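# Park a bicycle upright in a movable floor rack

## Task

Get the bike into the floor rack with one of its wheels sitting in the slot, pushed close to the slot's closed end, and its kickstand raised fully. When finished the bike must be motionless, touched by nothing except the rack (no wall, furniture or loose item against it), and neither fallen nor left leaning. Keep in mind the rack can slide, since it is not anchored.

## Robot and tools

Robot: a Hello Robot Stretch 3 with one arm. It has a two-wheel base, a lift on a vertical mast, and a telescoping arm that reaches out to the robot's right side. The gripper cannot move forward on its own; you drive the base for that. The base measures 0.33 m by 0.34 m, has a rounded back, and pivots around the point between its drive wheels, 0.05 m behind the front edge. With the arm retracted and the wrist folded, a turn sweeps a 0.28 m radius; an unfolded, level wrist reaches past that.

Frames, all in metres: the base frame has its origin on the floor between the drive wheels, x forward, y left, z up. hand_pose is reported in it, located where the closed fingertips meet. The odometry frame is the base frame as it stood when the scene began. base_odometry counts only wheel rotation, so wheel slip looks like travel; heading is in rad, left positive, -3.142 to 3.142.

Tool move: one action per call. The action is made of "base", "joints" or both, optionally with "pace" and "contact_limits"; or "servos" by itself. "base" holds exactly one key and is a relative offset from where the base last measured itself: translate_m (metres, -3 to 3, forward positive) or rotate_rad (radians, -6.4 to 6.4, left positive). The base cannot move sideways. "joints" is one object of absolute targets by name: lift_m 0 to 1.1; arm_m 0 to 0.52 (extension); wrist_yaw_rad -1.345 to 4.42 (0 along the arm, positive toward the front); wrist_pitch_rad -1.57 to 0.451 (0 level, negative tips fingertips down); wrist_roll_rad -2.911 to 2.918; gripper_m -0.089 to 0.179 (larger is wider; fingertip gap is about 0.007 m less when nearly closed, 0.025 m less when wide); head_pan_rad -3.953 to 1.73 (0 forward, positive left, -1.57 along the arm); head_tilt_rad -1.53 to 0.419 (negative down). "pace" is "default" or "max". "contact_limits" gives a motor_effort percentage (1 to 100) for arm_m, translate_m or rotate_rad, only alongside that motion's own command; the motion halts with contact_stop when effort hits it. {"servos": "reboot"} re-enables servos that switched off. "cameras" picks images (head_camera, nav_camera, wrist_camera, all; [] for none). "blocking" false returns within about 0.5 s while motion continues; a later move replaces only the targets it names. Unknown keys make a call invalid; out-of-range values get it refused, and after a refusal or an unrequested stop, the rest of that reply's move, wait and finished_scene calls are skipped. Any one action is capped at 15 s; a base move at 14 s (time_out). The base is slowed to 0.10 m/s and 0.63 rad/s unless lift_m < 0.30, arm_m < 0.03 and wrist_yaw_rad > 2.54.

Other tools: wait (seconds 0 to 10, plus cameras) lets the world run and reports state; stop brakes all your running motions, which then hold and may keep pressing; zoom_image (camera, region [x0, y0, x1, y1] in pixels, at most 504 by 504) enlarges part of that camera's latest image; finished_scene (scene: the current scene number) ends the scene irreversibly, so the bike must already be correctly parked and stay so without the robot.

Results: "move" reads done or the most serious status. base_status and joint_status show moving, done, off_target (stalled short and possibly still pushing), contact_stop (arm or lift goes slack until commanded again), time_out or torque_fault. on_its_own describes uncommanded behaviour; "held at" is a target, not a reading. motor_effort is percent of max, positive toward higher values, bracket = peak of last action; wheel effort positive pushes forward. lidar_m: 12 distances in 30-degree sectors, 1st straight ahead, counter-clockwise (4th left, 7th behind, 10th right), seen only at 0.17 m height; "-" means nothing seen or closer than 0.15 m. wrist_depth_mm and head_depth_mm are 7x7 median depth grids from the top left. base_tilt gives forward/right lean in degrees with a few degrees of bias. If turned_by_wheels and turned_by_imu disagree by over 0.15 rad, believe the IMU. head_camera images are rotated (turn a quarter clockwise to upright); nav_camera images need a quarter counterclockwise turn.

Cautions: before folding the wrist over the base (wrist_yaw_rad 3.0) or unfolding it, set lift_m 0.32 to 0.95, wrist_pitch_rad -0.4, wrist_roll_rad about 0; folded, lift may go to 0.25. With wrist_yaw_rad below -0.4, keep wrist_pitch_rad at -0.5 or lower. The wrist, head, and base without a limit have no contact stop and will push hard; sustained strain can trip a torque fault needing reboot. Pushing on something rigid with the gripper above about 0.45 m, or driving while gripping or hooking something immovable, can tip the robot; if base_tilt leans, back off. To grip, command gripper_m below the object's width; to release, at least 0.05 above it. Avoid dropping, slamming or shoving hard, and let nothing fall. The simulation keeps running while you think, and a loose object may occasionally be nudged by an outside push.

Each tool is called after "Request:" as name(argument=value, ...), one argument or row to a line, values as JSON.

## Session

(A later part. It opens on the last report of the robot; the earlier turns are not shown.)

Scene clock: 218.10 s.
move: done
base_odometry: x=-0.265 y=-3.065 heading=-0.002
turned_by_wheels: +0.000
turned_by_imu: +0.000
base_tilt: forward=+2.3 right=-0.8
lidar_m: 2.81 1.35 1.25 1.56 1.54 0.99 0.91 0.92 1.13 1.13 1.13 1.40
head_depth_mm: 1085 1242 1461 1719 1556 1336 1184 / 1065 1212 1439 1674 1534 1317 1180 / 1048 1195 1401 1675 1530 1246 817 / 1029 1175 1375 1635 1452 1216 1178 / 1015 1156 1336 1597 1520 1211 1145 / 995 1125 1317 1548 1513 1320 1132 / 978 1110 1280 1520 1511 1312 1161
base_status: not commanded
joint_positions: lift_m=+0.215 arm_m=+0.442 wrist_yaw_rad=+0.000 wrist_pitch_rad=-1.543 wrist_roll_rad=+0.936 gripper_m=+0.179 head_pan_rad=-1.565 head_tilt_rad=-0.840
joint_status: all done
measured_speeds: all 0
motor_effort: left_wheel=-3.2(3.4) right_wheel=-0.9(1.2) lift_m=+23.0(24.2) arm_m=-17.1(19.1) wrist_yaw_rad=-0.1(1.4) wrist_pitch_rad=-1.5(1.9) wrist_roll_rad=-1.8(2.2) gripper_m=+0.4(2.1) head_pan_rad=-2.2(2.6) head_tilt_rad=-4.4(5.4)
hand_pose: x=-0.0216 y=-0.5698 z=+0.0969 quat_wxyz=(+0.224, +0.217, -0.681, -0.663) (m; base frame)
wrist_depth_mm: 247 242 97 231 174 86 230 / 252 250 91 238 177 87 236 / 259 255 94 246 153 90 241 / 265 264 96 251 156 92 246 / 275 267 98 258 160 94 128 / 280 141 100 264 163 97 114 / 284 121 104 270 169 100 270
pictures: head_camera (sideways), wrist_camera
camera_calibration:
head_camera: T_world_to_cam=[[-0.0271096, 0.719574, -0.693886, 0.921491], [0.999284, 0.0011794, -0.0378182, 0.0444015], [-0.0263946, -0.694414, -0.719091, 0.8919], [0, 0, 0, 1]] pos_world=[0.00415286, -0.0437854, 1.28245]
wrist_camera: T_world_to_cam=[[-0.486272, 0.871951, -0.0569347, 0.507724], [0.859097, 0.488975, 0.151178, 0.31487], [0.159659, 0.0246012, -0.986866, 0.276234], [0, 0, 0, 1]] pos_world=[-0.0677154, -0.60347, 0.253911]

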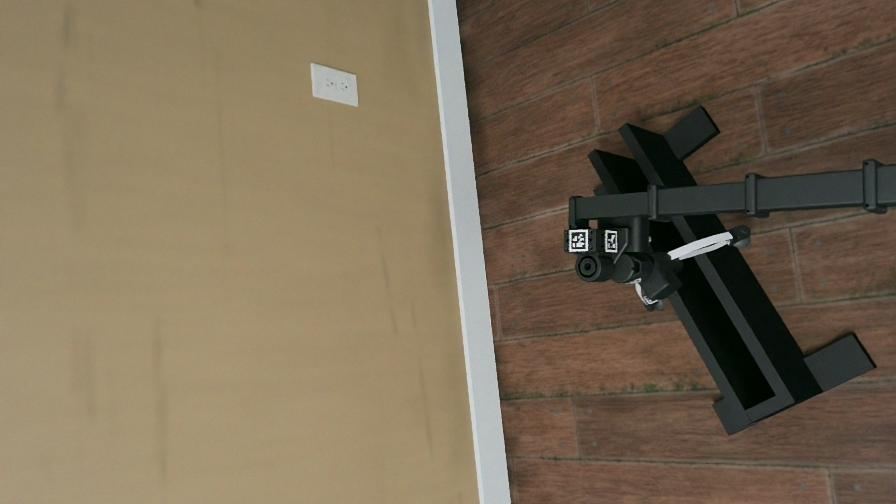

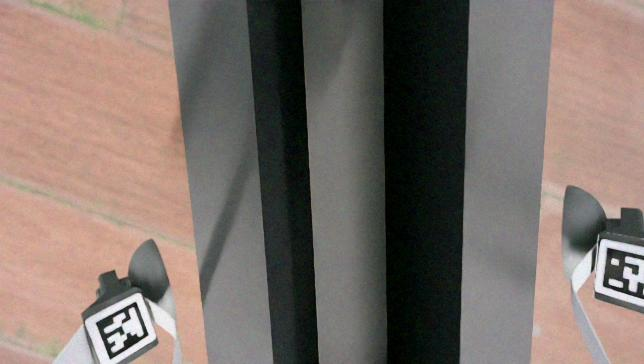

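Request:
move(
  joints={"gripper_m": 0.05},
  cameras=["wrist_camera"],
)

Request:
move(
  joints={"lift_m": 0.29},
  cameras=["wrist_camera", "head_camera"],
)

Scene clock: 226.77 s.
move: done
base_odometry: x=-0.265 y=-3.065 heading=-0.002
turned_by_wheels: +0.000
turned_by_imu: -0.001
base_tilt: forward=+2.3 right=-0.8
lidar_m: 2.80 1.35 1.25 1.55 1.54 0.99 0.91 0.91 1.13 1.12 1.14 1.40
head_depth_mm: 1089 1245 1465 1720 1542 1344 1182 / 1063 1220 1431 1694 1535 1312 1181 / 1051 1198 1398 1675 1536 1238 815 / 1031 1177 1366 1639 1461 1196 1178 / 1011 1157 1337 1582 1521 1211 1154 / 992 1135 1307 1560 1510 1311 1141 / 978 1108 1287 1517 1500 1313 1160
base_status: not commanded
joint_positions: lift_m=+0.215 arm_m=+0.442 wrist_yaw_rad=+0.000 wrist_pitch_rad=-1.541 wrist_roll_rad=+0.935 gripper_m=+0.052 head_pan_rad=-1.565 head_tilt_rad=-0.840
joint_status: all done
measured_speeds: all 0
motor_effort: left_wheel=-2.1(3.5) right_wheel=-0.5(1.0) lift_m=+23.6(23.6) arm_m=-11.4(13.9) wrist_yaw_rad=+0.8(1.6) wrist_pitch_rad=-2.0(2.4) wrist_roll_rad=-1.6(2.1) gripper_m=-39.0(99.6) head_pan_rad=-1.7(2.7) head_tilt_rad=-4.6(5.5)
hand_pose: x=-0.0216 y=-0.5703 z=+0.0969 quat_wxyz=(+0.224, +0.217, -0.681, -0.662) (m; base frame)
wrist_depth_mm: 248 244 94 234 151 85 229 / 252 250 92 240 153 88 236 / 259 255 94 246 186 91 240 / 266 266 96 252 160 93 248 / 274 270 99 257 164 96 250 / 280 134 100 262 167 98 111 / 288 118 104 272 171 100 268
pictures: wrist_camera
camera_calibration:
wrist_camera: T_world_to_cam=[[-0.486769, 0.871567, -0.058532, 0.50806], [0.858821, 0.489742, 0.150263, 0.315627], [0.15963, 0.0228748, -0.986912, 0.275229], [0, 0, 0, 1]] pos_world=[-0.0676939, -0.60368, 0.253938]

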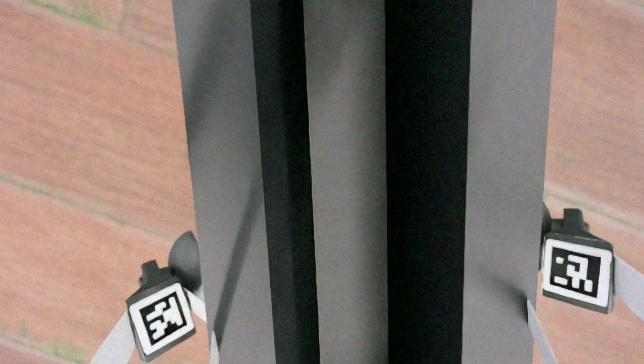

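Scene clock: 228.27 s.
move: done
base_odometry: x=-0.265 y=-3.065 heading=-0.002
turned_by_wheels: +0.000
turned_by_imu: +0.000
base_tilt: forward=+2.3 right=-0.7
lidar_m: 2.81 1.35 1.25 1.55 1.54 0.99 0.91 0.92 0.62 0.44 0.42 1.40
head_depth_mm: 1083 1242 1469 1720 1550 1348 1188 / 1063 1219 1435 1663 1532 1340 1179 / 1044 1202 1403 1660 1441 849 732 / 1026 1178 1361 1634 973 1186 1173 / 1010 1154 1326 1596 1509 1112 1172 / 996 1128 1313 1555 1519 1061 1062 / 981 1109 1285 1519 1500 1304 1163
base_status: not commanded
joint_positions: lift_m=+0.290 arm_m=+0.442 wrist_yaw_rad=+0.000 wrist_pitch_rad=-1.539 wrist_roll_rad=+0.933 gripper_m=+0.054 head_pan_rad=-1.565 head_tilt_rad=-0.840
joint_status: all done
measured_speeds: all 0
motor_effort: left_wheel=-1.8(2.2) right_wheel=+1.1(1.2) lift_m=+35.0(37.2) arm_m=-10.2(11.8) wrist_yaw_rad=+0.6(1.7) wrist_pitch_rad=-2.1(2.8) wrist_roll_rad=-1.2(1.8) gripper_m=-13.6(39.5) head_pan_rad=-2.2(2.8) head_tilt_rad=-5.0(5.5)
hand_pose: x=-0.0216 y=-0.5709 z=+0.1718 quat_wxyz=(+0.225, +0.218, -0.682, -0.661) (m; base frame)
wrist_depth_mm: 321 312 115 274 155 297 299 / 323 322 113 273 158 107 305 / 331 330 112 265 198 105 312 / 342 338 110 262 168 104 321 / 356 351 109 259 173 103 324 / 363 133 107 255 181 101 111 / 374 119 106 252 187 100 349
pictures: head_camera (sideways), wrist_camera
camera_calibration:
head_camera: T_world_to_cam=[[-0.0271096, 0.719575, -0.693886, 0.92149], [0.999284, 0.00117941, -0.0378182, 0.0444015], [-0.0263946, -0.694414, -0.719091, 0.8919], [0, 0, 0, 1]] pos_world=[0.00415286, -0.0437854, 1.28245]
wrist_camera: T_world_to_cam=[[-0.488273, 0.870596, -0.0604341, 0.512684], [0.857984, 0.491552, 0.149133, 0.30585], [0.159541, 0.020966, -0.986969, 0.34815], [0, 0, 0, 1]] pos_world=[-0.067629, -0.603981, 0.328984]

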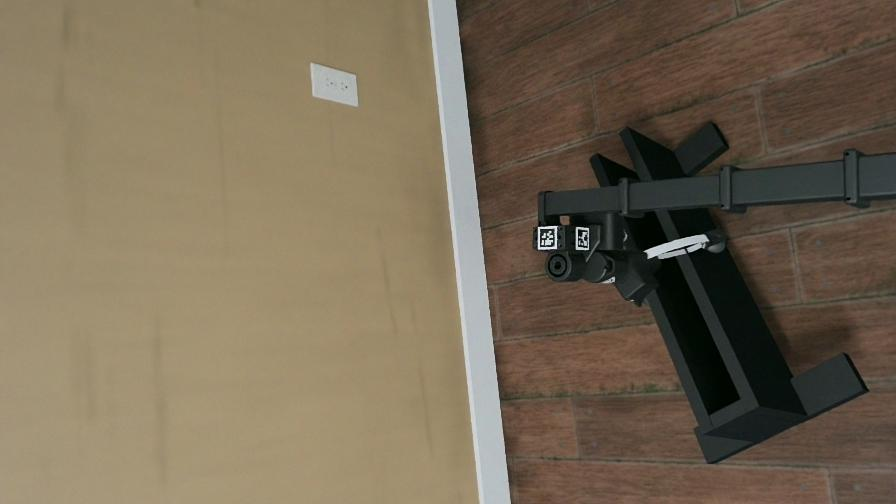

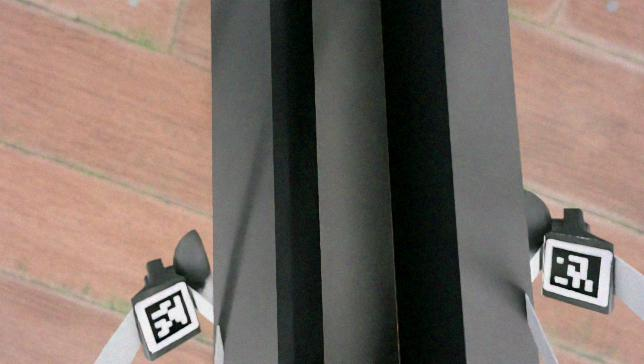

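Request:
move(
  joints={"arm_m": 0.28, "wrist_roll_rad": 1.49, "lift_m": 0.31},
  cameras=["head_camera", "wrist_camera"],
)

Request:
move(
  base={"translate_m": 1.2},
  cameras=["nav_camera", "wrist_camera"],
)

Scene clock: 248.57 s.
move: done
base_odometry: x=-0.265 y=-3.065 heading=-0.002
turned_by_wheels: +0.000
turned_by_imu: -0.002
base_tilt: forward=+2.3 right=-0.8
lidar_m: 2.81 1.35 1.24 1.55 1.54 0.99 0.91 0.92 0.37 0.35 0.34 1.40
head_depth_mm: 1086 1245 1463 1725 1544 1345 1179 / 1069 1221 1433 1692 1535 1334 1138 / 1046 1199 1399 1674 1535 844 714 / 1028 1177 1361 1633 1522 839 1115 / 1013 1156 1338 1585 1522 1317 1119 / 993 1133 1313 1554 1513 1318 1108 / 981 1112 1281 1503 1514 1307 1000
base_status: not commanded
joint_positions: lift_m=+0.310 arm_m=+0.280 wrist_yaw_rad=+0.000 wrist_pitch_rad=-1.537 wrist_roll_rad=+1.491 gripper_m=+0.054 head_pan_rad=-1.565 head_tilt_rad=-0.840
joint_status: all done
measured_speeds: all 0
motor_effort: left_wheel=-1.6(1.9) right_wheel=+0.8(1.3) lift_m=+32.3(37.5) arm_m=-18.2(20.6) wrist_yaw_rad=+0.7(7.7) wrist_pitch_rad=-2.4(3.0) wrist_roll_rad=-0.6(9.0) gripper_m=-13.8(14.9) head_pan_rad=-1.3(2.6) head_tilt_rad=-4.5(5.4)
hand_pose: x=-0.0216 y=-0.4092 z=+0.1918 quat_wxyz=(+0.029, +0.027, -0.718, -0.695) (m; base frame)
wrist_depth_mm: 338 336 116 276 155 317 312 / 347 346 114 270 158 108 319 / 361 355 112 266 199 106 326 / 362 363 110 264 168 105 330 / 378 375 109 260 173 103 286 / 388 130 108 256 182 102 111 / 399 119 106 248 190 100 363
pictures: head_camera (sideways), wrist_camera
camera_calibration:
head_camera: T_world_to_cam=[[-0.0271095, 0.719574, -0.693886, 0.921491], [0.999284, 0.00117928, -0.0378182, 0.0444015], [-0.0263947, -0.694414, -0.719091, 0.8919], [0, 0, 0, 1]] pos_world=[0.00415285, -0.0437854, 1.28245]
wrist_camera: T_world_to_cam=[[0.0470739, 0.996676, -0.0664924, 0.437494], [0.985561, -0.035504, 0.165557, 0.00727784], [0.162646, -0.0733257, -0.983956, 0.325363], [0, 0, 0, 1]] pos_world=[-0.0806863, -0.411924, 0.348028]

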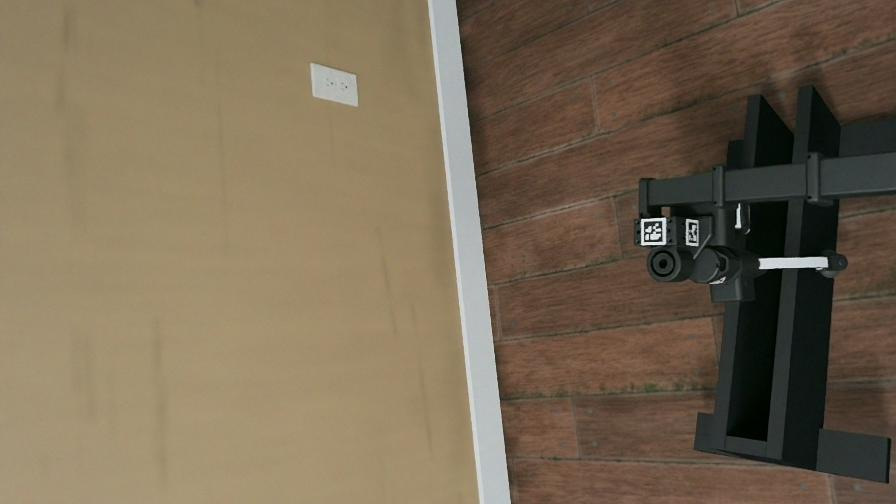

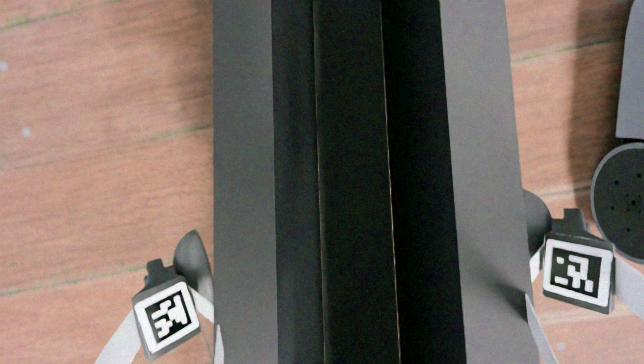

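Scene clock: 261.70 s.
move: done
base_odometry: x=+0.935 y=-3.068 heading=-0.002
turned_by_wheels: +0.000
turned_by_imu: -0.005
base_tilt: forward=+2.3 right=-0.8
lidar_m: 1.66 1.67 2.07 0.96 0.99 2.29 2.08 1.60 0.37 0.35 0.34 1.17
head_depth_mm: 903 1035 1220 1478 1540 1349 1185 / 884 1016 1194 1434 1523 1331 1132 / 869 995 1161 1396 1527 845 716 / 854 976 1140 1365 1514 839 1117 / 843 959 1118 1326 1480 1319 1115 / 827 944 1087 1290 1466 1314 1104 / 815 920 1067 1267 1440 1302 998
base_status: done
joint_positions: lift_m=+0.310 arm_m=+0.280 wrist_yaw_rad=+0.000 wrist_pitch_rad=-1.537 wrist_roll_rad=+1.491 gripper_m=+0.054 head_pan_rad=-1.565 head_tilt_rad=-0.840
joint_status: not commanded
measured_speeds: all 0
motor_effort: left_wheel=+1.1(6.4) right_wheel=+4.9(10.5) lift_m=+31.7(32.4) arm_m=-7.7(18.7) wrist_yaw_rad=+0.4(1.8) wrist_pitch_rad=-2.2(3.3) wrist_roll_rad=-0.5(0.8) gripper_m=-14.5(15.2) head_pan_rad=-2.1(3.1) head_tilt_rad=-4.6(5.6)
hand_pose: x=-0.0216 y=-0.4092 z=+0.1918 quat_wxyz=(+0.029, +0.027, -0.718, -0.695) (m; base frame)
wrist_depth_mm: 338 332 115 275 154 312 311 / 346 345 113 271 159 107 319 / 354 347 112 265 197 106 330 / 363 366 110 262 168 104 329 / 382 373 109 262 174 102 288 / 390 130 107 255 181 102 111 / 398 119 106 251 188 100 370
pictures: nav_camera (sideways), wrist_camera
camera_calibration:
nav_camera: T_world_to_cam=[[-0.0550958, -0.734522, 0.676344, -0.839003], [-0.997667, 0.0131524, -0.0669875, 0.139775], [0.0403083, -0.678457, -0.733533, 0.910848], [0, 0, 0, 1]] pos_world=[0.0565085, -0.000134127, 1.24496]
wrist_camera: T_world_to_cam=[[0.0470736, 0.996676, -0.0664924, 0.437494], [0.985561, -0.0355037, 0.165557, 0.00727887], [0.162646, -0.0733257, -0.983956, 0.325358], [0, 0, 0, 1]] pos_world=[-0.0806863, -0.411924, 0.348023]

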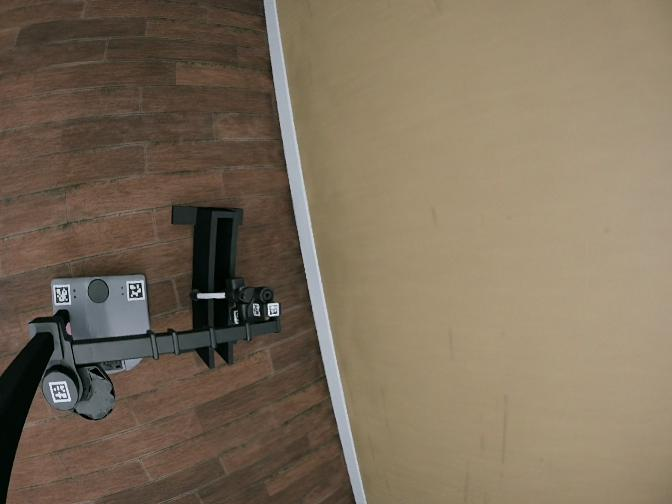

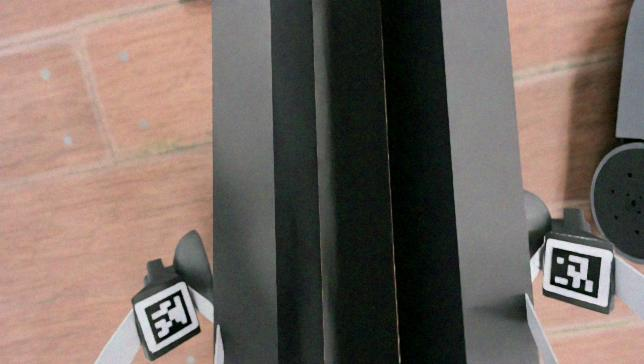

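Request:
move(
  base={"rotate_rad": 0.3},
  cameras=[],
)

Request:
move(
  base={"translate_m": 0.6},
  cameras=[],
)

Request:
move(
  base={"rotate_rad": -2.6},
  joints={"head_tilt_rad": -0.6},
)

Scene clock: 269.20 s.
move: done
base_odometry: x=+0.935 y=-3.068 heading=+0.297
turned_by_wheels: +0.300
turned_by_imu: +0.297
base_tilt: forward=+2.3 right=-0.8
lidar_m: 1.66 1.81 2.80 0.96 2.61 2.11 2.08 1.18 0.37 0.35 0.34 1.60
head_depth_mm: 819 926 1070 1256 1482 1336 1187 / 828 938 1083 1291 1484 1338 1144 / 838 948 1110 1303 1487 845 715 / 845 966 1119 1338 1493 836 1117 / 857 982 1139 1363 1515 1325 1115 / 866 993 1151 1381 1510 1319 1112 / 879 1007 1174 1412 1491 1315 996
base_status: done
joint_positions: lift_m=+0.310 arm_m=+0.280 wrist_yaw_rad=+0.000 wrist_pitch_rad=-1.537 wrist_roll_rad=+1.491 gripper_m=+0.054 head_pan_rad=-1.565 head_tilt_rad=-0.840
joint_status: not commanded
measured_speeds: all 0
motor_effort: left_wheel=-2.7(8.2) right_wheel=+5.4(11.7) lift_m=+32.4(32.7) arm_m=-4.1(5.5) wrist_yaw_rad=-0.2(1.2) wrist_pitch_rad=-2.5(3.0) wrist_roll_rad=-0.3(0.7) gripper_m=-14.5(15.1) head_pan_rad=-2.4(2.8) head_tilt_rad=-4.7(5.4)
hand_pose: x=-0.0216 y=-0.4092 z=+0.1918 quat_wxyz=(+0.029, +0.028, -0.718, -0.695) (m; base frame)
wrist_depth_mm: 339 335 117 278 154 314 312 / 347 345 115 270 158 109 319 / 356 356 113 266 198 326 324 / 368 365 111 264 169 105 329 / 377 374 110 260 174 103 291 / 395 130 108 255 181 102 112 / 396 119 106 247 188 100 366
pictures: none
No camera images: "cameras" was empty.

Scene clock: 276.30 s.
move: done
base_odometry: x=+1.509 y=-2.892 heading=+0.297
turned_by_wheels: +0.000
turned_by_imu: -0.003
base_tilt: forward=+2.3 right=-0.8
lidar_m: 1.07 1.17 1.81 3.67 3.31 2.70 2.62 1.29 0.37 0.35 0.34 1.08
head_depth_mm: 897 1017 1181 1395 1534 1342 1186 / 902 1034 1197 1411 1545 1335 1125 / 921 1039 1214 1446 1531 844 716 / 926 1061 1228 1465 1527 836 1119 / 943 1075 1248 1486 1521 1328 1119 / 950 1087 1257 1520 1514 1315 1111 / 961 1102 1287 1556 1506 1309 1009
base_status: done
joint_positions: lift_m=+0.310 arm_m=+0.280 wrist_yaw_rad=+0.000 wrist_pitch_rad=-1.537 wrist_roll_rad=+1.491 gripper_m=+0.054 head_pan_rad=-1.565 head_tilt_rad=-0.840
joint_status: not commanded
measured_speeds: all 0
motor_effort: left_wheel=+0.3(6.3) right_wheel=+5.9(10.9) lift_m=+33.5(33.5) arm_m=-2.1(4.5) wrist_yaw_rad=+0.1(1.5) wrist_pitch_rad=-2.9(3.1) wrist_roll_rad=-0.4(0.8) gripper_m=-13.4(14.9) head_pan_rad=-2.1(2.9) head_tilt_rad=-5.0(5.6)
hand_pose: x=-0.0216 y=-0.4092 z=+0.1918 quat_wxyz=(+0.029, +0.028, -0.718, -0.695) (m; base frame)
wrist_depth_mm: 339 337 112 267 153 313 313 / 348 342 110 264 158 105 322 / 363 354 109 264 195 103 328 / 364 362 108 261 168 104 326 / 376 369 107 257 172 102 286 / 387 130 107 257 180 102 112 / 398 119 106 256 186 101 370
pictures: none
No camera images: "cameras" was empty.

Scene clock: 281.50 s.
move: done
base_odometry: x=+1.509 y=-2.892 heading=-2.302
turned_by_wheels: -2.600
turned_by_imu: -2.585
base_tilt: forward=+2.3 right=-0.7
lidar_m: 1.27 1.04 1.03 1.13 1.08 1.07 1.18 1.84 0.37 0.35 0.34 2.54
head_depth_mm: 3474 3755 3394 2450 1914 1563 1310 / 3628 3928 3381 2453 1896 1552 1311 / 3901 - 3386 2336 1791 1504 1299 / 3938 - 3389 1959 1504 1503 1300 / 3512 3880 3359 2395 1808 1525 1292 / 3182 3442 3317 2353 1884 1526 1291 / 2859 3115 3215 2377 1839 1513 1284
base_status: done
joint_positions: lift_m=+0.310 arm_m=+0.280 wrist_yaw_rad=+0.000 wrist_pitch_rad=-1.537 wrist_roll_rad=+1.491 gripper_m=+0.054 head_pan_rad=-1.565 head_tilt_rad=-0.606
joint_status: all done
measured_speeds: all 0
motor_effort: left_wheel=+4.7(10.9) right_wheel=-3.7(11.0) lift_m=+33.6(34.1) arm_m=-9.7(19.3) wrist_yaw_rad=+0.4(1.6) wrist_pitch_rad=-2.4(3.0) wrist_roll_rad=-0.4(0.8) gripper_m=-13.2(15.0) head_pan_rad=-2.1(2.9) head_tilt_rad=+2.1(3.3)
hand_pose: x=-0.0216 y=-0.4092 z=+0.1918 quat_wxyz=(+0.029, +0.027, -0.718, -0.695) (m; base frame)
wrist_depth_mm: 340 331 119 280 181 314 313 / 347 345 116 278 187 111 320 / 355 353 114 272 196 331 327 / 366 364 112 266 166 106 327 / 372 373 110 262 173 104 288 / 385 132 108 255 181 102 111 / 402 119 107 245 189 100 368
pictures: head_camera (sideways), nav_camera (sideways), wrist_camera
camera_calibration:
head_camera: T_world_to_cam=[[-0.0260466, 0.539119, -0.841827, 1.11432], [0.999335, -0.0074632, -0.0356996, 0.0416542], [-0.025529, -0.842197, -0.538566, 0.657062], [0, 0, 0, 1]] pos_world=[0.00417196, -0.0470648, 1.29342]
nav_camera: T_world_to_cam=[[-0.0561374, -0.557739, 0.828116, -1.03682], [-0.997573, -0.00289019, -0.0695713, 0.143159], [0.041196, -0.830012, -0.556223, 0.6802], [0, 0, 0, 1]] pos_world=[0.0565857, -0.0132851, 1.24691]
wrist_camera: T_world_to_cam=[[0.0472322, 0.996678, -0.0663444, 0.437409], [0.985555, -0.0356851, 0.165552, 0.00720469], [0.162635, -0.0732054, -0.983967, 0.325417], [0, 0, 0, 1]] pos_world=[-0.0806845, -0.411876, 0.348027]

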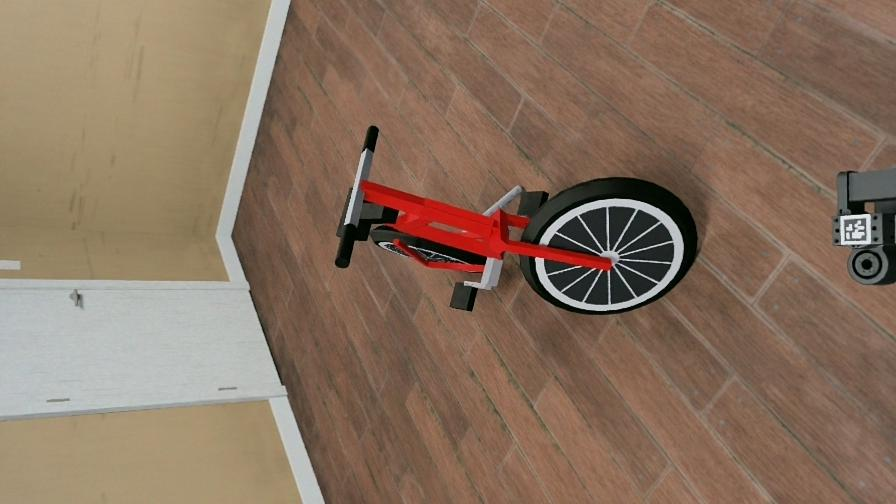

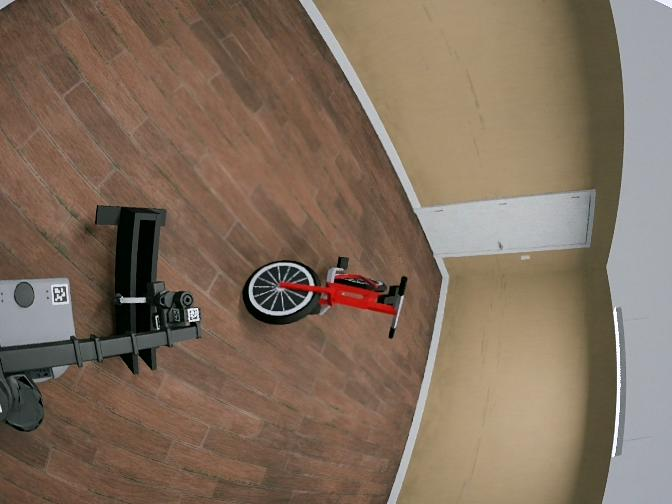

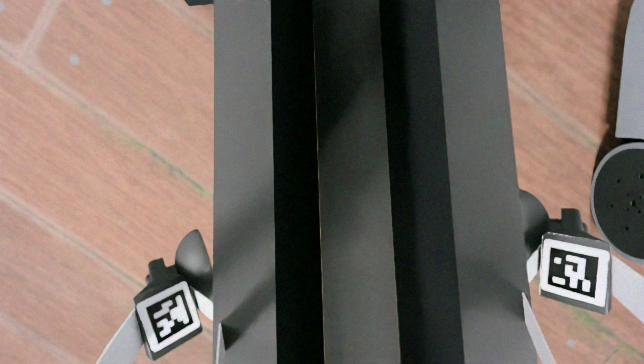

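Request:
zoom_image(
  camera="head_camera",
  region=[320, 100, 720, 340],
)

Scaled by 1.260 from the camera's 896x504 image, which has a finer 1280x720 frame.

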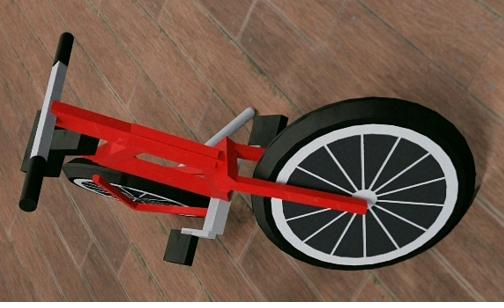

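Request:
move(
  base={"rotate_rad": -2.382},
  cameras=[],
)

Request:
move(
  base={"translate_m": 0.9},
  cameras=[],
)

Request:
move(
  base={"translate_m": 0.9},
  joints={"head_pan_rad": 0.3},
  cameras=["nav_camera","wrist_camera"],
)

Request:
move(
  base={"rotate_rad": 1.414},
  cameras=["nav_camera"],
)

Scene clock: 399.63 s.
move: done
base_odometry: x=+1.509 y=-2.892 heading=+1.599
turned_by_wheels: -2.382
turned_by_imu: -2.374
base_tilt: forward=+2.3 right=-0.7
lidar_m: 2.83 1.00 1.13 2.67 1.69 1.12 1.03 1.04 0.37 0.35 0.34 1.36
head_depth_mm: 961 1061 1166 1340 1541 1552 1305 / 945 1046 1150 1308 1502 1550 1311 / 932 1025 1132 1287 1474 1540 1299 / 920 1011 1111 1262 1442 1542 1296 / 905 990 1086 1249 1408 1517 1297 / 897 980 1081 1212 1371 1497 1289 / 885 971 1075 1193 1342 1473 1283
base_status: done
joint_positions: lift_m=+0.310 arm_m=+0.280 wrist_yaw_rad=+0.000 wrist_pitch_rad=-1.537 wrist_roll_rad=+1.491 gripper_m=+0.054 head_pan_rad=-1.565 head_tilt_rad=-0.606
joint_status: not commanded
measured_speeds: all 0
motor_effort: left_wheel=+5.3(11.7) right_wheel=-3.9(10.8) lift_m=+30.7(31.3) arm_m=-18.5(19.0) wrist_yaw_rad=-0.6(1.8) wrist_pitch_rad=-2.8(3.0) wrist_roll_rad=-0.5(0.8) gripper_m=-14.0(14.6) head_pan_rad=-2.2(2.9) head_tilt_rad=+2.2(3.4)
hand_pose: x=-0.0216 y=-0.4092 z=+0.1918 quat_wxyz=(+0.029, +0.027, -0.718, -0.695) (m; base frame)
wrist_depth_mm: 332 332 117 276 153 313 313 / 347 341 116 274 187 110 321 / 357 356 113 269 196 326 330 / 368 362 112 266 165 106 330 / 380 373 110 262 172 104 288 / 389 132 108 254 180 102 111 / 397 119 106 246 187 100 363
pictures: none
No camera images: "cameras" was empty.

Scene clock: 409.77 s.
move: done
base_odometry: x=+1.484 y=-1.993 heading=+1.599
turned_by_wheels: +0.000
turned_by_imu: -0.003
base_tilt: forward=+2.3 right=-0.8
lidar_m: 2.53 2.85 1.16 0.59 2.82 2.07 1.92 1.57 0.37 0.36 0.34 1.21
head_depth_mm: 859 950 1056 1191 1365 1515 1308 / 848 929 1033 1160 1338 1490 1305 / 838 918 1019 1144 1314 1470 1309 / 822 902 1005 1127 1276 1436 1301 / 811 889 982 1092 1244 1416 1296 / 799 874 961 1079 1219 1401 1288 / 791 862 951 1059 1192 1373 1284
base_status: done
joint_positions: lift_m=+0.310 arm_m=+0.280 wrist_yaw_rad=+0.000 wrist_pitch_rad=-1.537 wrist_roll_rad=+1.491 gripper_m=+0.054 head_pan_rad=-1.565 head_tilt_rad=-0.606
joint_status: not commanded
measured_speeds: all 0
motor_effort: left_wheel=+4.9(9.6) right_wheel=+0.8(6.9) lift_m=+31.0(31.5) arm_m=-11.6(18.8) wrist_yaw_rad=+0.4(1.5) wrist_pitch_rad=-2.5(3.1) wrist_roll_rad=-0.5(0.8) gripper_m=-13.5(14.9) head_pan_rad=-2.7(2.9) head_tilt_rad=+2.6(3.5)
hand_pose: x=-0.0216 y=-0.4092 z=+0.1918 quat_wxyz=(+0.029, +0.027, -0.718, -0.695) (m; base frame)
wrist_depth_mm: 339 335 115 275 151 318 312 / 347 342 114 273 187 108 323 / 356 353 113 268 195 333 323 / 365 366 110 264 165 105 331 / 380 370 110 260 171 103 288 / 387 132 108 259 178 102 111 / 402 119 106 252 186 101 363
pictures: none
No camera images: "cameras" was empty.

Scene clock: 419.87 s.
move: done
base_odometry: x=+1.458 y=-1.093 heading=+1.599
turned_by_wheels: +0.000
turned_by_imu: -0.003
base_tilt: forward=+2.3 right=-0.8
lidar_m: 1.93 1.95 2.45 1.39 1.10 1.12 2.80 1.39 0.37 0.35 0.34 1.07
head_depth_mm: 1627 1790 1997 2206 1890 1555 1312 / 1662 1815 2003 2200 1892 1537 1303 / 1688 1854 2051 2224 1886 1549 1299 / 1699 1852 2082 2243 1878 1534 1301 / 1718 1887 2113 2240 1867 1534 1292 / 1744 1919 2121 2305 1849 1519 1295 / 1763 1955 2152 2286 1848 1520 1287
base_status: done
joint_positions: lift_m=+0.310 arm_m=+0.280 wrist_yaw_rad=+0.000 wrist_pitch_rad=-1.537 wrist_roll_rad=+1.491 gripper_m=+0.054 head_pan_rad=+0.294 head_tilt_rad=-0.606
joint_status: all done
measured_speeds: all 0
motor_effort: left_wheel=+5.3(10.3) right_wheel=+0.7(6.3) lift_m=+31.4(31.5) arm_m=-5.0(12.0) wrist_yaw_rad=+0.5(1.5) wrist_pitch_rad=-1.8(3.2) wrist_roll_rad=-0.8(0.8) gripper_m=-13.2(15.3) head_pan_rad=+2.8(4.6) head_tilt_rad=+2.6(3.4)
hand_pose: x=-0.0216 y=-0.4092 z=+0.1918 quat_wxyz=(+0.029, +0.027, -0.718, -0.695) (m; base frame)
wrist_depth_mm: 338 336 113 268 151 313 316 / 354 344 112 266 186 106 322 / 360 350 110 266 192 105 327 / 370 363 109 263 163 104 332 / 383 379 108 259 170 103 288 / 386 132 107 257 179 102 111 / 398 119 106 254 184 100 369
pictures: nav_camera (sideways), wrist_camera
camera_calibration:
nav_camera: T_world_to_cam=[[0.550537, 0.104851, 0.8282, -1.04063], [0.286639, -0.955509, -0.0695717, 0.135326], [0.784058, 0.275696, -0.556098, 0.675506], [0, 0, 0, 1]] pos_world=[0.00447821, 0.0521814, 1.24691]
wrist_camera: T_world_to_cam=[[0.0472949, 0.996675, -0.0663441, 0.437432], [0.985553, -0.035747, 0.165554, 0.0071783], [0.162632, -0.0732155, -0.983967, 0.32541], [0, 0, 0, 1]] pos_world=[-0.0806849, -0.411896, 0.348025]

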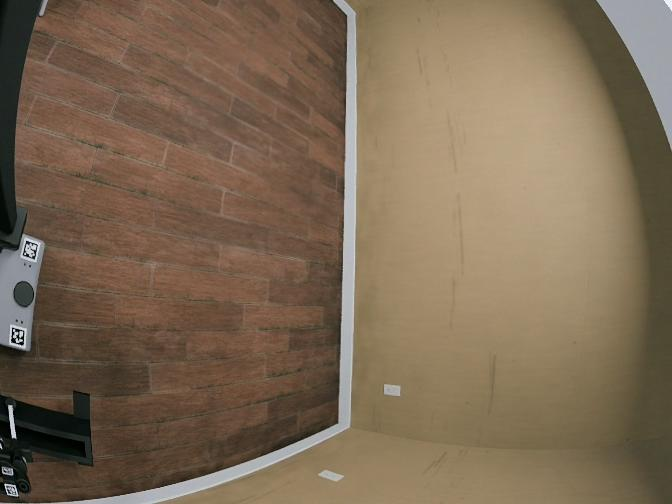

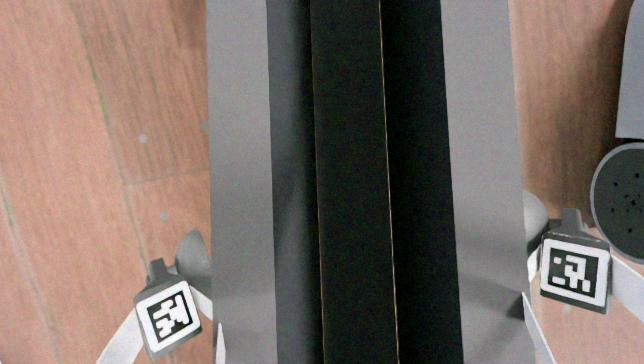

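Scene clock: 423.20 s.
move: done
base_odometry: x=+1.458 y=-1.093 heading=+3.013
turned_by_wheels: +1.414
turned_by_imu: +1.404
base_tilt: forward=+2.3 right=-0.8
lidar_m: 2.90 1.15 1.10 2.81 1.76 0.99 0.85 0.85 0.37 0.36 0.34 2.21
head_depth_mm: 2547 2841 3077 2458 1906 1537 1306 / 2550 2835 3056 2452 1886 1557 1312 / 2553 2795 3029 2414 1881 1540 1312 / 2567 2821 3042 2404 1857 1530 1295 / 2541 2825 3015 2401 1862 1535 1295 / 2553 2778 3048 2375 1707 1519 1290 / 2546 2805 2980 2377 1582 1509 1279
base_status: done
joint_positions: lift_m=+0.310 arm_m=+0.280 wrist_yaw_rad=+0.000 wrist_pitch_rad=-1.537 wrist_roll_rad=+1.491 gripper_m=+0.054 head_pan_rad=+0.294 head_tilt_rad=-0.606
joint_status: not commanded
measured_speeds: all 0
motor_effort: left_wheel=-2.5(8.2) right_wheel=+5.6(11.8) lift_m=+31.5(31.7) arm_m=-7.0(7.2) wrist_yaw_rad=+0.1(1.4) wrist_pitch_rad=-2.1(3.0) wrist_roll_rad=-0.5(0.8) gripper_m=-14.4(14.6) head_pan_rad=+2.4(3.4) head_tilt_rad=+2.5(3.2)
hand_pose: x=-0.0216 y=-0.4092 z=+0.1918 quat_wxyz=(+0.029, +0.027, -0.718, -0.695) (m; base frame)
wrist_depth_mm: 338 337 113 269 150 311 313 / 351 344 112 269 186 107 322 / 356 353 111 264 193 329 329 / 365 360 109 263 164 104 329 / 374 370 109 259 170 103 289 / 389 131 108 261 178 102 111 / 399 119 106 254 184 101 365
pictures: nav_camera (sideways)
camera_calibration:
nav_camera: T_world_to_cam=[[0.550534, 0.104867, 0.8282, -1.04063], [0.286667, -0.955501, -0.0695717, 0.135326], [0.78405, 0.275719, -0.556098, 0.675506], [0, 0, 0, 1]] pos_world=[0.00447668, 0.0521813, 1.24691]

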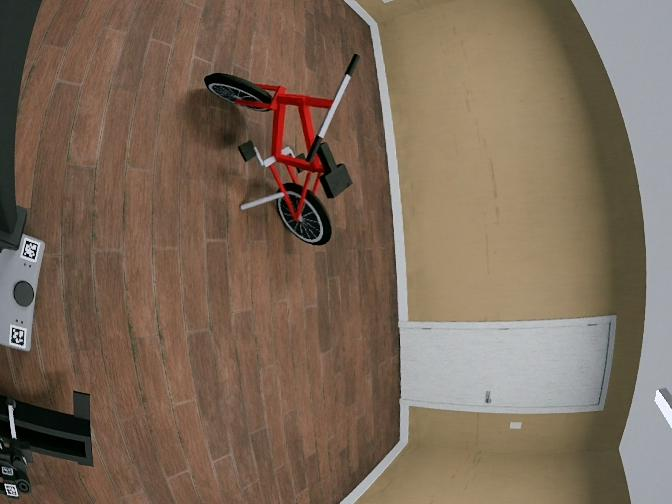

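Request:
move(
  base={"translate_m": 1.15},
  joints={"head_pan_rad": 0, "head_tilt_rad": -0.5},
  cameras=["head_camera"],
)

Request:
move(
  base={"translate_m": 0.78},
  joints={"head_pan_rad": 1.2, "head_tilt_rad": -0.6},
  cameras=["head_camera"],
)

Scene clock: 458.50 s.
move: done
base_odometry: x=+0.318 y=-0.945 heading=+3.013
turned_by_wheels: +0.000
turned_by_imu: -0.007
base_tilt: forward=+2.3 right=-0.8
lidar_m: 1.79 1.81 0.56 0.56 0.83 2.27 1.94 1.94 0.37 0.35 0.34 1.84
head_depth_mm: 1793 1959 2180 2400 2155 1703 1401 / 1747 1872 2065 2350 2137 1686 1398 / 1684 1834 1988 2190 2131 1685 1385 / 1638 1767 1916 2117 2103 1674 1393 / 1587 1713 1859 2041 2103 1672 1383 / 1543 1660 1805 1964 2100 1664 1372 / 1513 1631 1746 1907 2017 1651 1363
base_status: done
joint_positions: lift_m=+0.310 arm_m=+0.280 wrist_yaw_rad=+0.000 wrist_pitch_rad=-1.537 wrist_roll_rad=+1.491 gripper_m=+0.054 head_pan_rad=+0.006 head_tilt_rad=-0.507
joint_status: all done
measured_speeds: all 0
motor_effort: left_wheel=+0.7(5.6) right_wheel=+5.3(11.0) lift_m=+31.9(32.1) arm_m=-18.2(19.0) wrist_yaw_rad=-0.4(1.5) wrist_pitch_rad=-2.8(3.1) wrist_roll_rad=-0.5(0.8) gripper_m=-13.5(15.2) head_pan_rad=-2.3(3.2) head_tilt_rad=+3.2(7.3)
hand_pose: x=-0.0216 y=-0.4092 z=+0.1918 quat_wxyz=(+0.029, +0.027, -0.718, -0.695) (m; base frame)
wrist_depth_mm: 342 332 115 273 151 318 312 / 348 342 113 267 186 108 322 / 355 354 112 266 194 332 328 / 365 363 110 264 165 105 330 / 377 371 109 261 171 103 289 / 387 131 108 257 178 102 111 / 403 119 106 251 186 101 370
pictures: head_camera (sideways)
camera_calibration:
head_camera: T_world_to_cam=[[-0.453405, -0.0254039, -0.890942, 1.18098], [0.0112281, 0.999352, -0.0342091, 0.0457458], [0.891234, -0.0255142, -0.452826, 0.53991], [0, 0, 0, 1]] pos_world=[0.0537636, -0.00193916, 1.29824]

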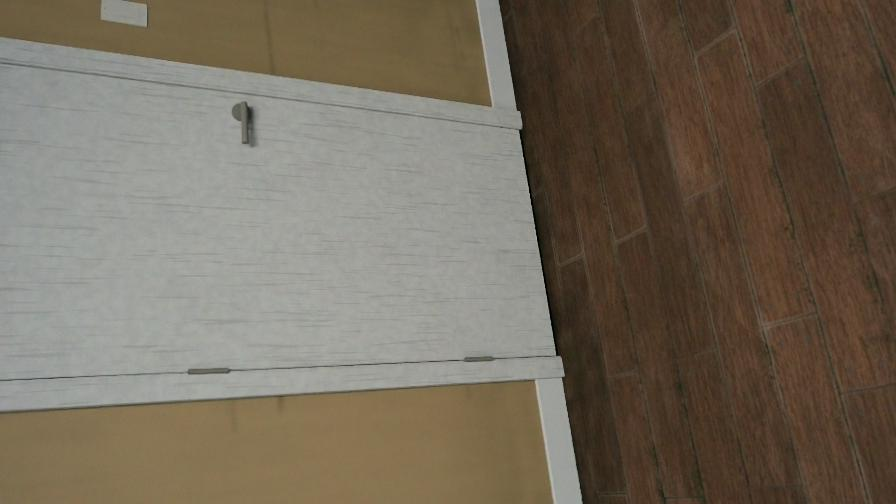

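Scene clock: 467.40 s.
move: done
base_odometry: x=-0.456 y=-0.845 heading=+3.013
turned_by_wheels: +0.000
turned_by_imu: -0.003
base_tilt: forward=+2.3 right=-0.8
lidar_m: 1.03 1.06 1.22 2.05 3.31 0.80 2.68 2.68 0.37 0.36 0.34 1.23
head_depth_mm: 1069 1140 1222 1315 1427 1495 1319 / 1165 1253 1347 1459 1595 1569 1320 / 1280 1385 1500 1640 1760 1562 1308 / 1416 1529 1691 1868 1914 1555 1308 / 1597 1753 1942 2168 1882 1547 1311 / 1790 2015 2263 2371 1884 1551 1307 / 2081 2393 2730 2437 1886 1539 1295
base_status: done
joint_positions: lift_m=+0.310 arm_m=+0.280 wrist_yaw_rad=+0.000 wrist_pitch_rad=-1.537 wrist_roll_rad=+1.491 gripper_m=+0.054 head_pan_rad=+1.194 head_tilt_rad=-0.593
joint_status: all done
measured_speeds: all 0
motor_effort: left_wheel=+1.0(6.3) right_wheel=+5.3(10.7) lift_m=+31.8(32.2) arm_m=-17.8(18.5) wrist_yaw_rad=-0.7(1.6) wrist_pitch_rad=-2.2(3.0) wrist_roll_rad=-0.7(0.8) gripper_m=-13.5(14.9) head_pan_rad=+2.4(4.6) head_tilt_rad=-4.2(7.1)
hand_pose: x=-0.0216 y=-0.4092 z=+0.1918 quat_wxyz=(+0.029, +0.027, -0.718, -0.695) (m; base frame)
wrist_depth_mm: 341 334 115 272 151 317 311 / 350 343 113 271 187 107 320 / 355 353 112 266 194 327 328 / 364 369 110 265 166 104 333 / 380 372 109 260 172 103 291 / 385 133 108 258 179 102 111 / 398 119 106 250 186 101 366
pictures: head_camera (sideways)
camera_calibration:
head_camera: T_world_to_cam=[[-0.172775, -0.499377, -0.848983, 1.12455], [-0.924242, 0.380153, -0.0355175, 0.0531517], [0.34048, 0.778528, -0.527226, 0.640076], [0, 0, 0, 1]] pos_world=[0.0254857, 0.0430499, 1.29407]

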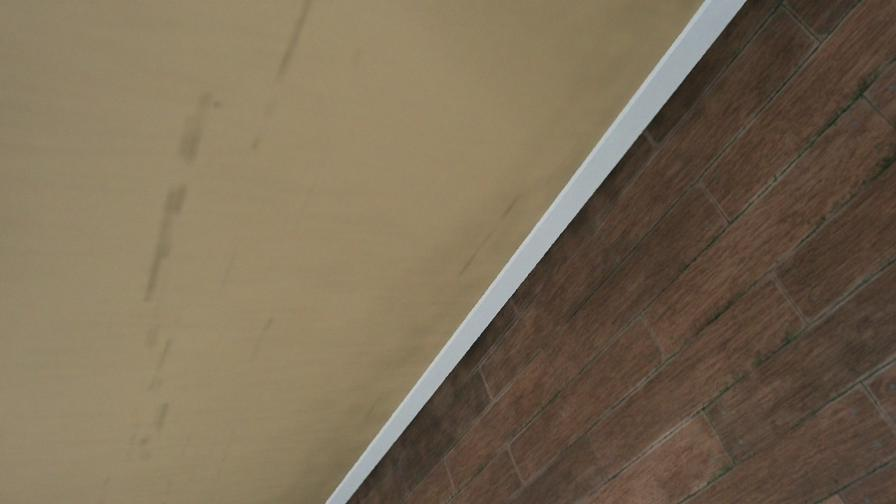

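Request:
move(
  base={"translate_m": 0.06},
  cameras=[],
)

Request:
move(
  base={"rotate_rad": -2.175},
  joints={"head_pan_rad": -1.57, "head_tilt_rad": -0.65},
  cameras=["head_camera"],
)

Scene clock: 476.57 s.
move: done
base_odometry: x=-0.515 y=-0.837 heading=+3.013
turned_by_wheels: +0.000
turned_by_imu: -0.001
base_tilt: forward=+2.3 right=-0.8
lidar_m: 0.98 0.98 1.15 1.94 3.34 0.85 2.75 2.74 0.37 0.35 0.34 1.16
head_depth_mm: 1010 1077 1155 1240 1336 1459 1320 / 1104 1176 1273 1382 1506 1538 1314 / 1213 1305 1435 1545 1702 1560 1309 / 1338 1452 1591 1769 1838 1545 1307 / 1502 1654 1819 2063 1908 1539 1312 / 1691 1895 2149 2326 1884 1540 1296 / 1962 2247 2575 2404 1870 1541 1298
base_status: done
joint_positions: lift_m=+0.310 arm_m=+0.280 wrist_yaw_rad=+0.000 wrist_pitch_rad=-1.537 wrist_roll_rad=+1.491 gripper_m=+0.054 head_pan_rad=+1.194 head_tilt_rad=-0.593
joint_status: not commanded
measured_speeds: all 0
motor_effort: left_wheel=+1.6(5.6) right_wheel=+5.8(10.6) lift_m=+31.9(32.2) arm_m=-17.3(17.8) wrist_yaw_rad=+0.1(1.2) wrist_pitch_rad=-2.1(3.0) wrist_roll_rad=-0.7(0.7) gripper_m=-13.4(14.9) head_pan_rad=+2.5(3.3) head_tilt_rad=-3.2(4.2)
hand_pose: x=-0.0216 y=-0.4092 z=+0.1918 quat_wxyz=(+0.029, +0.027, -0.718, -0.695) (m; base frame)
wrist_depth_mm: 339 335 113 273 151 311 315 / 347 347 112 268 185 107 321 / 358 355 111 264 193 326 329 / 371 363 109 262 164 104 330 / 378 368 109 261 169 103 286 / 385 132 107 256 178 102 111 / 404 119 107 251 184 101 369
pictures: none
No camera images: "cameras" was empty.

Scene clock: 481.10 s.
move: done
base_odometry: x=-0.515 y=-0.837 heading=+0.838
turned_by_wheels: -2.175
turned_by_imu: -2.162
base_tilt: forward=+2.3 right=-0.8
lidar_m: 1.71 1.39 1.38 1.23 0.99 0.97 1.10 1.71 0.37 0.35 0.34 2.74
head_depth_mm: 3098 3388 3159 2317 1825 1521 1292 / 3296 3572 3128 2323 1831 1518 1283 / 3524 3866 3152 2291 1795 1504 1222 / 3782 - 2915 1629 1486 1428 765 / 3683 3991 3028 2159 1789 1486 1267 / 3325 3600 3087 2239 1790 1479 1267 / 2989 3262 3010 2236 1777 1472 1261
base_status: done
joint_positions: lift_m=+0.310 arm_m=+0.280 wrist_yaw_rad=+0.000 wrist_pitch_rad=-1.537 wrist_roll_rad=+1.491 gripper_m=+0.054 head_pan_rad=-1.565 head_tilt_rad=-0.642
joint_status: all done
measured_speeds: all 0
motor_effort: left_wheel=+4.9(11.0) right_wheel=-3.8(10.0) lift_m=+31.9(32.4) arm_m=-18.3(19.5) wrist_yaw_rad=-0.6(1.2) wrist_pitch_rad=-2.9(3.0) wrist_roll_rad=-0.7(0.8) gripper_m=-14.1(14.7) head_pan_rad=-2.4(4.4) head_tilt_rad=-3.9(6.6)
hand_pose: x=-0.0216 y=-0.4092 z=+0.1918 quat_wxyz=(+0.029, +0.027, -0.718, -0.695) (m; base frame)
wrist_depth_mm: 337 334 113 271 150 309 315 / 347 343 112 269 184 106 320 / 358 352 111 265 192 328 329 / 366 362 110 265 165 104 331 / 378 375 109 260 169 103 288 / 384 132 108 258 178 102 111 / 393 119 106 255 184 101 367
pictures: head_camera (sideways)
camera_calibration:
head_camera: T_world_to_cam=[[-0.0264028, 0.569191, -0.821781, 1.08819], [0.999329, -0.0058489, -0.0361583, 0.0422498], [-0.0253875, -0.822184, -0.568655, 0.696209], [0, 0, 0, 1]] pos_world=[0.0041847, -0.0467278, 1.29168]

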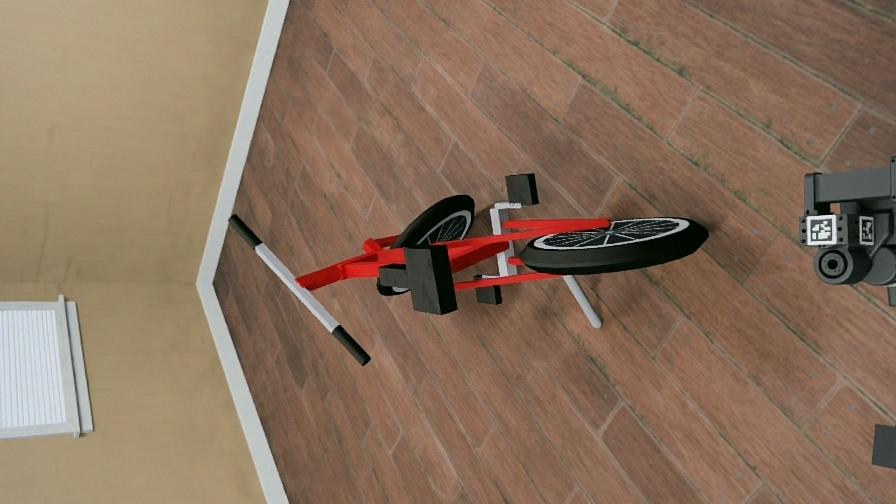

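Request:
zoom_image(
  camera="head_camera",
  region=[380, 120, 740, 360],
)

Scaled by 1.400 from the camera's 896x504 image, which has a finer 1280x720 frame.

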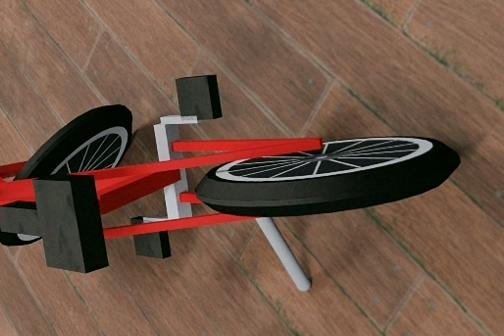

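Request:
zoom_image(
  camera="head_camera",
  region=[510, 190, 720, 340],
)

Request:
move(
  joints={"head_tilt_rad": -0.75},
  cameras=["nav_camera", "head_camera"],
)

Scaled by 2.400 from the camera's 896x504 image, which has a finer 1280x720 frame.

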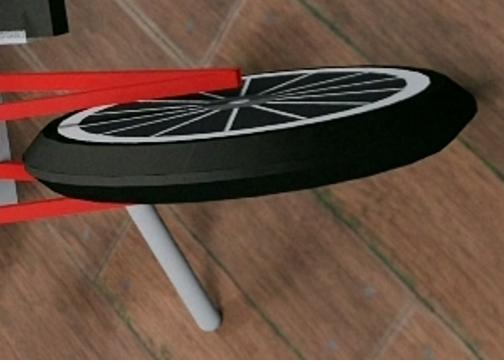

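Scene clock: 527.10 s.
move: done
base_odometry: x=-0.515 y=-0.837 heading=+0.838
turned_by_wheels: +0.000
turned_by_imu: -0.006
base_tilt: forward=+2.3 right=-0.8
lidar_m: 1.71 1.39 1.38 1.23 0.99 0.98 1.10 1.71 0.37 0.35 0.34 2.74
head_depth_mm: 3204 3358 2576 2022 1672 1412 1226 / 3385 3537 2589 2053 1640 1418 1207 / 3582 3550 2541 1960 1649 1409 762 / 3829 3289 1882 1565 1483 1395 851 / 3709 3441 2491 1965 1641 1403 1015 / 3336 3441 2497 1960 1617 1390 966 / 3021 3237 2467 1949 1625 1384 1160
base_status: not commanded
joint_positions: lift_m=+0.310 arm_m=+0.280 wrist_yaw_rad=+0.000 wrist_pitch_rad=-1.537 wrist_roll_rad=+1.491 gripper_m=+0.054 head_pan_rad=-1.565 head_tilt_rad=-0.740
joint_status: all done
measured_speeds: all 0
motor_effort: left_wheel=+5.1(5.1) right_wheel=-3.9(4.1) lift_m=+32.6(32.7) arm_m=-1.6(2.2) wrist_yaw_rad=-0.3(1.1) wrist_pitch_rad=-2.1(2.8) wrist_roll_rad=-0.6(0.7) gripper_m=-14.7(14.7) head_pan_rad=-2.4(2.7) head_tilt_rad=-4.5(8.7)
hand_pose: x=-0.0216 y=-0.4092 z=+0.1918 quat_wxyz=(+0.029, +0.027, -0.718, -0.695) (m; base frame)
wrist_depth_mm: 338 336 115 275 151 314 314 / 351 341 114 272 186 108 322 / 357 355 112 265 193 330 327 / 371 363 110 262 165 105 332 / 375 370 110 258 170 104 288 / 385 132 108 258 180 102 111 / 403 119 106 253 186 101 371
pictures: head_camera (sideways), nav_camera (sideways)
camera_calibration:
head_camera: T_world_to_cam=[[-0.0268765, 0.646909, -0.762093, 1.01038], [0.999307, -0.0022625, -0.0371628, 0.0435531], [-0.0257652, -0.762564, -0.6464, 0.797349], [0, 0, 0, 1]] pos_world=[0.00417657, -0.0454978, 1.28703]
nav_camera: T_world_to_cam=[[-0.0553141, -0.663556, 0.746079, -0.929881], [-0.997629, 0.0060896, -0.068548, 0.141815], [0.0409422, -0.748101, -0.66232, 0.818223], [0, 0, 0, 1]] pos_world=[0.0565435, -0.00577857, 1.24541]

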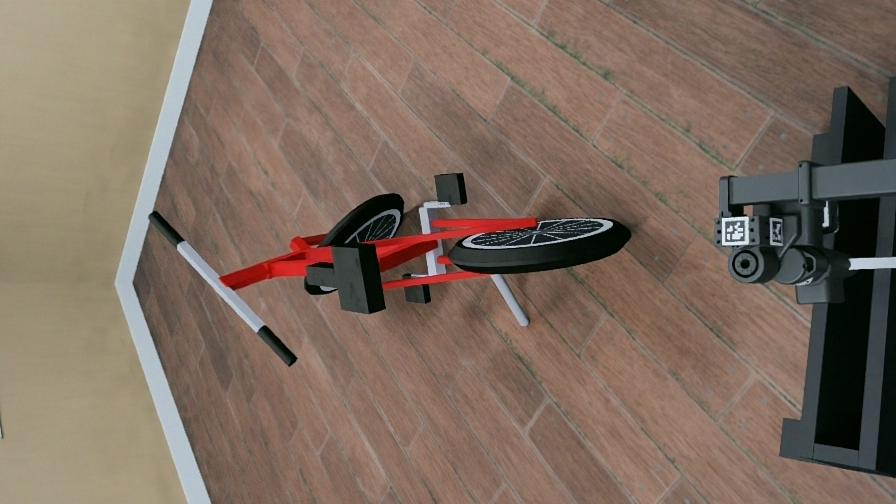

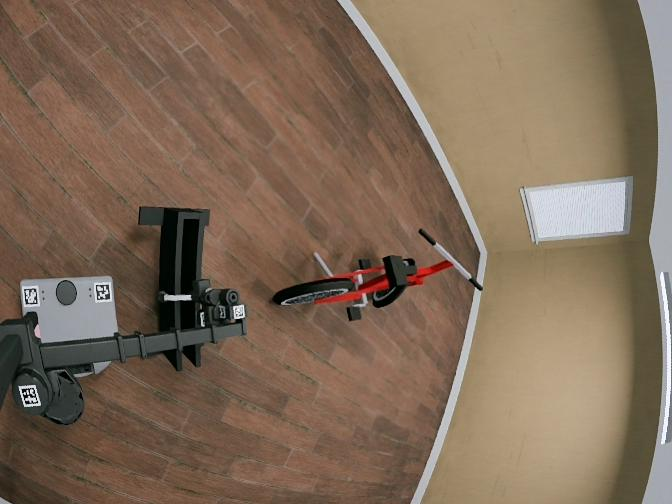

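Request:
move(
  base={"translate_m": 0.38},
  joints={"arm_m": 0.42},
  cameras=[],
)

Request:
move(
  joints={"wrist_roll_rad": -1.65},
  cameras=["head_camera"],
)

Scene clock: 621.50 s.
move: done
base_odometry: x=-0.261 y=-0.555 heading=+0.838
turned_by_wheels: +0.000
turned_by_imu: -0.003
base_tilt: forward=+2.3 right=-0.8
lidar_m: 1.42 1.15 1.14 1.25 1.29 1.28 1.43 2.21 0.51 0.49 0.45 2.45
head_depth_mm: 3410 3514 2601 1905 1588 1414 1226 / 3664 3575 1885 1893 1616 1405 1178 / 3847 3513 2470 2030 1650 1132 763 / 3751 3498 2511 1993 1642 938 1138 / 3337 3411 2522 1982 1644 1391 1147 / 2985 3188 2476 2001 1629 1393 1144 / 2688 2922 2496 1969 1621 1384 1140
base_status: done
joint_positions: lift_m=+0.310 arm_m=+0.420 wrist_yaw_rad=+0.000 wrist_pitch_rad=-1.537 wrist_roll_rad=+1.491 gripper_m=+0.054 head_pan_rad=-1.565 head_tilt_rad=-0.740
joint_status: all done
measured_speeds: all 0
motor_effort: left_wheel=+5.2(9.7) right_wheel=+1.2(7.8) lift_m=+32.6(33.0) arm_m=+12.5(20.2) wrist_yaw_rad=+1.0(1.5) wrist_pitch_rad=-2.4(3.1) wrist_roll_rad=-0.8(0.8) gripper_m=-13.2(15.3) head_pan_rad=-2.1(2.9) head_tilt_rad=-4.4(5.4)
hand_pose: x=-0.0216 y=-0.5492 z=+0.1918 quat_wxyz=(+0.029, +0.027, -0.718, -0.695) (m; base frame)
wrist_depth_mm: 331 330 115 273 151 315 314 / 345 343 113 267 186 107 320 / 352 351 111 269 195 324 330 / 365 360 110 261 165 104 336 / 378 368 109 259 170 103 343 / 383 132 108 257 179 102 111 / 393 119 106 253 184 100 370
pictures: none
No camera images: "cameras" was empty.

Scene clock: 623.77 s.
move: done
base_odometry: x=-0.261 y=-0.555 heading=+0.838
turned_by_wheels: +0.000
turned_by_imu: -0.001
base_tilt: forward=+2.3 right=-0.8
lidar_m: 1.42 1.15 1.14 1.25 1.29 1.28 1.43 2.20 0.48 0.50 0.51 2.44
head_depth_mm: 3393 3502 2587 1920 1579 1417 1230 / 3598 3551 1886 1900 1617 1381 1158 / 3844 3553 2460 1993 1650 1066 762 / 3755 3458 2526 1997 1641 939 1151 / 3302 3404 2485 1986 1636 1389 1153 / 2940 3157 2530 1962 1621 1388 1142 / 2668 2920 2499 1964 1619 1374 1201
base_status: not commanded
joint_positions: lift_m=+0.310 arm_m=+0.420 wrist_yaw_rad=+0.000 wrist_pitch_rad=-1.537 wrist_roll_rad=-1.652 gripper_m=+0.054 head_pan_rad=-1.565 head_tilt_rad=-0.740
joint_status: all done
measured_speeds: all 0
motor_effort: left_wheel=+5.2(5.4) right_wheel=+1.0(1.4) lift_m=+32.7(33.0) arm_m=+7.3(12.6) wrist_yaw_rad=-0.4(6.4) wrist_pitch_rad=-2.1(3.2) wrist_roll_rad=+0.7(9.2) gripper_m=-13.9(14.6) head_pan_rad=-2.7(2.8) head_tilt_rad=-4.3(5.3)
hand_pose: x=-0.0214 y=-0.5495 z=+0.1918 quat_wxyz=(+0.718, +0.695, +0.030, +0.028) (m; base frame)
wrist_depth_mm: 330 327 116 274 151 314 318 / 341 335 114 273 186 108 328 / 345 341 113 266 195 331 335 / 356 356 111 264 164 105 346 / 367 364 110 258 170 104 348 / 382 133 108 256 178 102 111 / 388 119 107 250 185 100 373
pictures: head_camera (sideways)
camera_calibration:
head_camera: T_world_to_cam=[[-0.0268777, 0.647102, -0.761929, 1.01017], [0.999307, -0.00225321, -0.037165, 0.0435558], [-0.0257663, -0.7624, -0.646593, 0.7976], [0, 0, 0, 1]] pos_world=[0.00417654, -0.045494, 1.28702]

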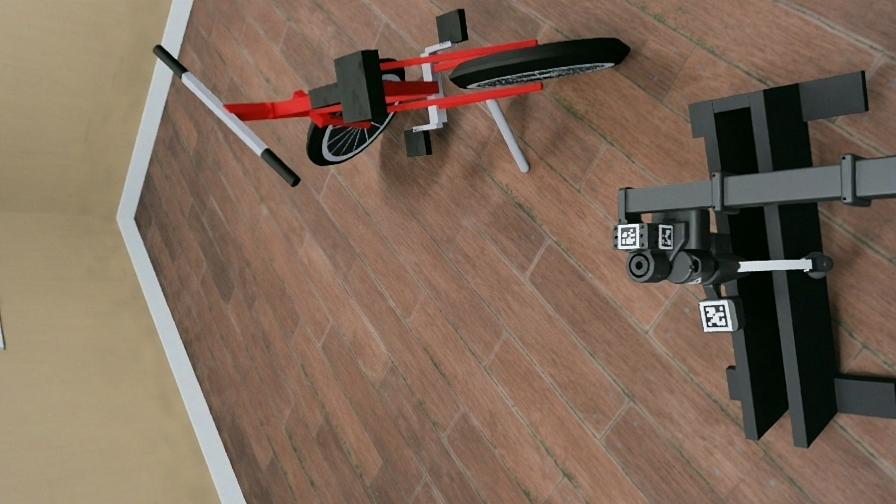

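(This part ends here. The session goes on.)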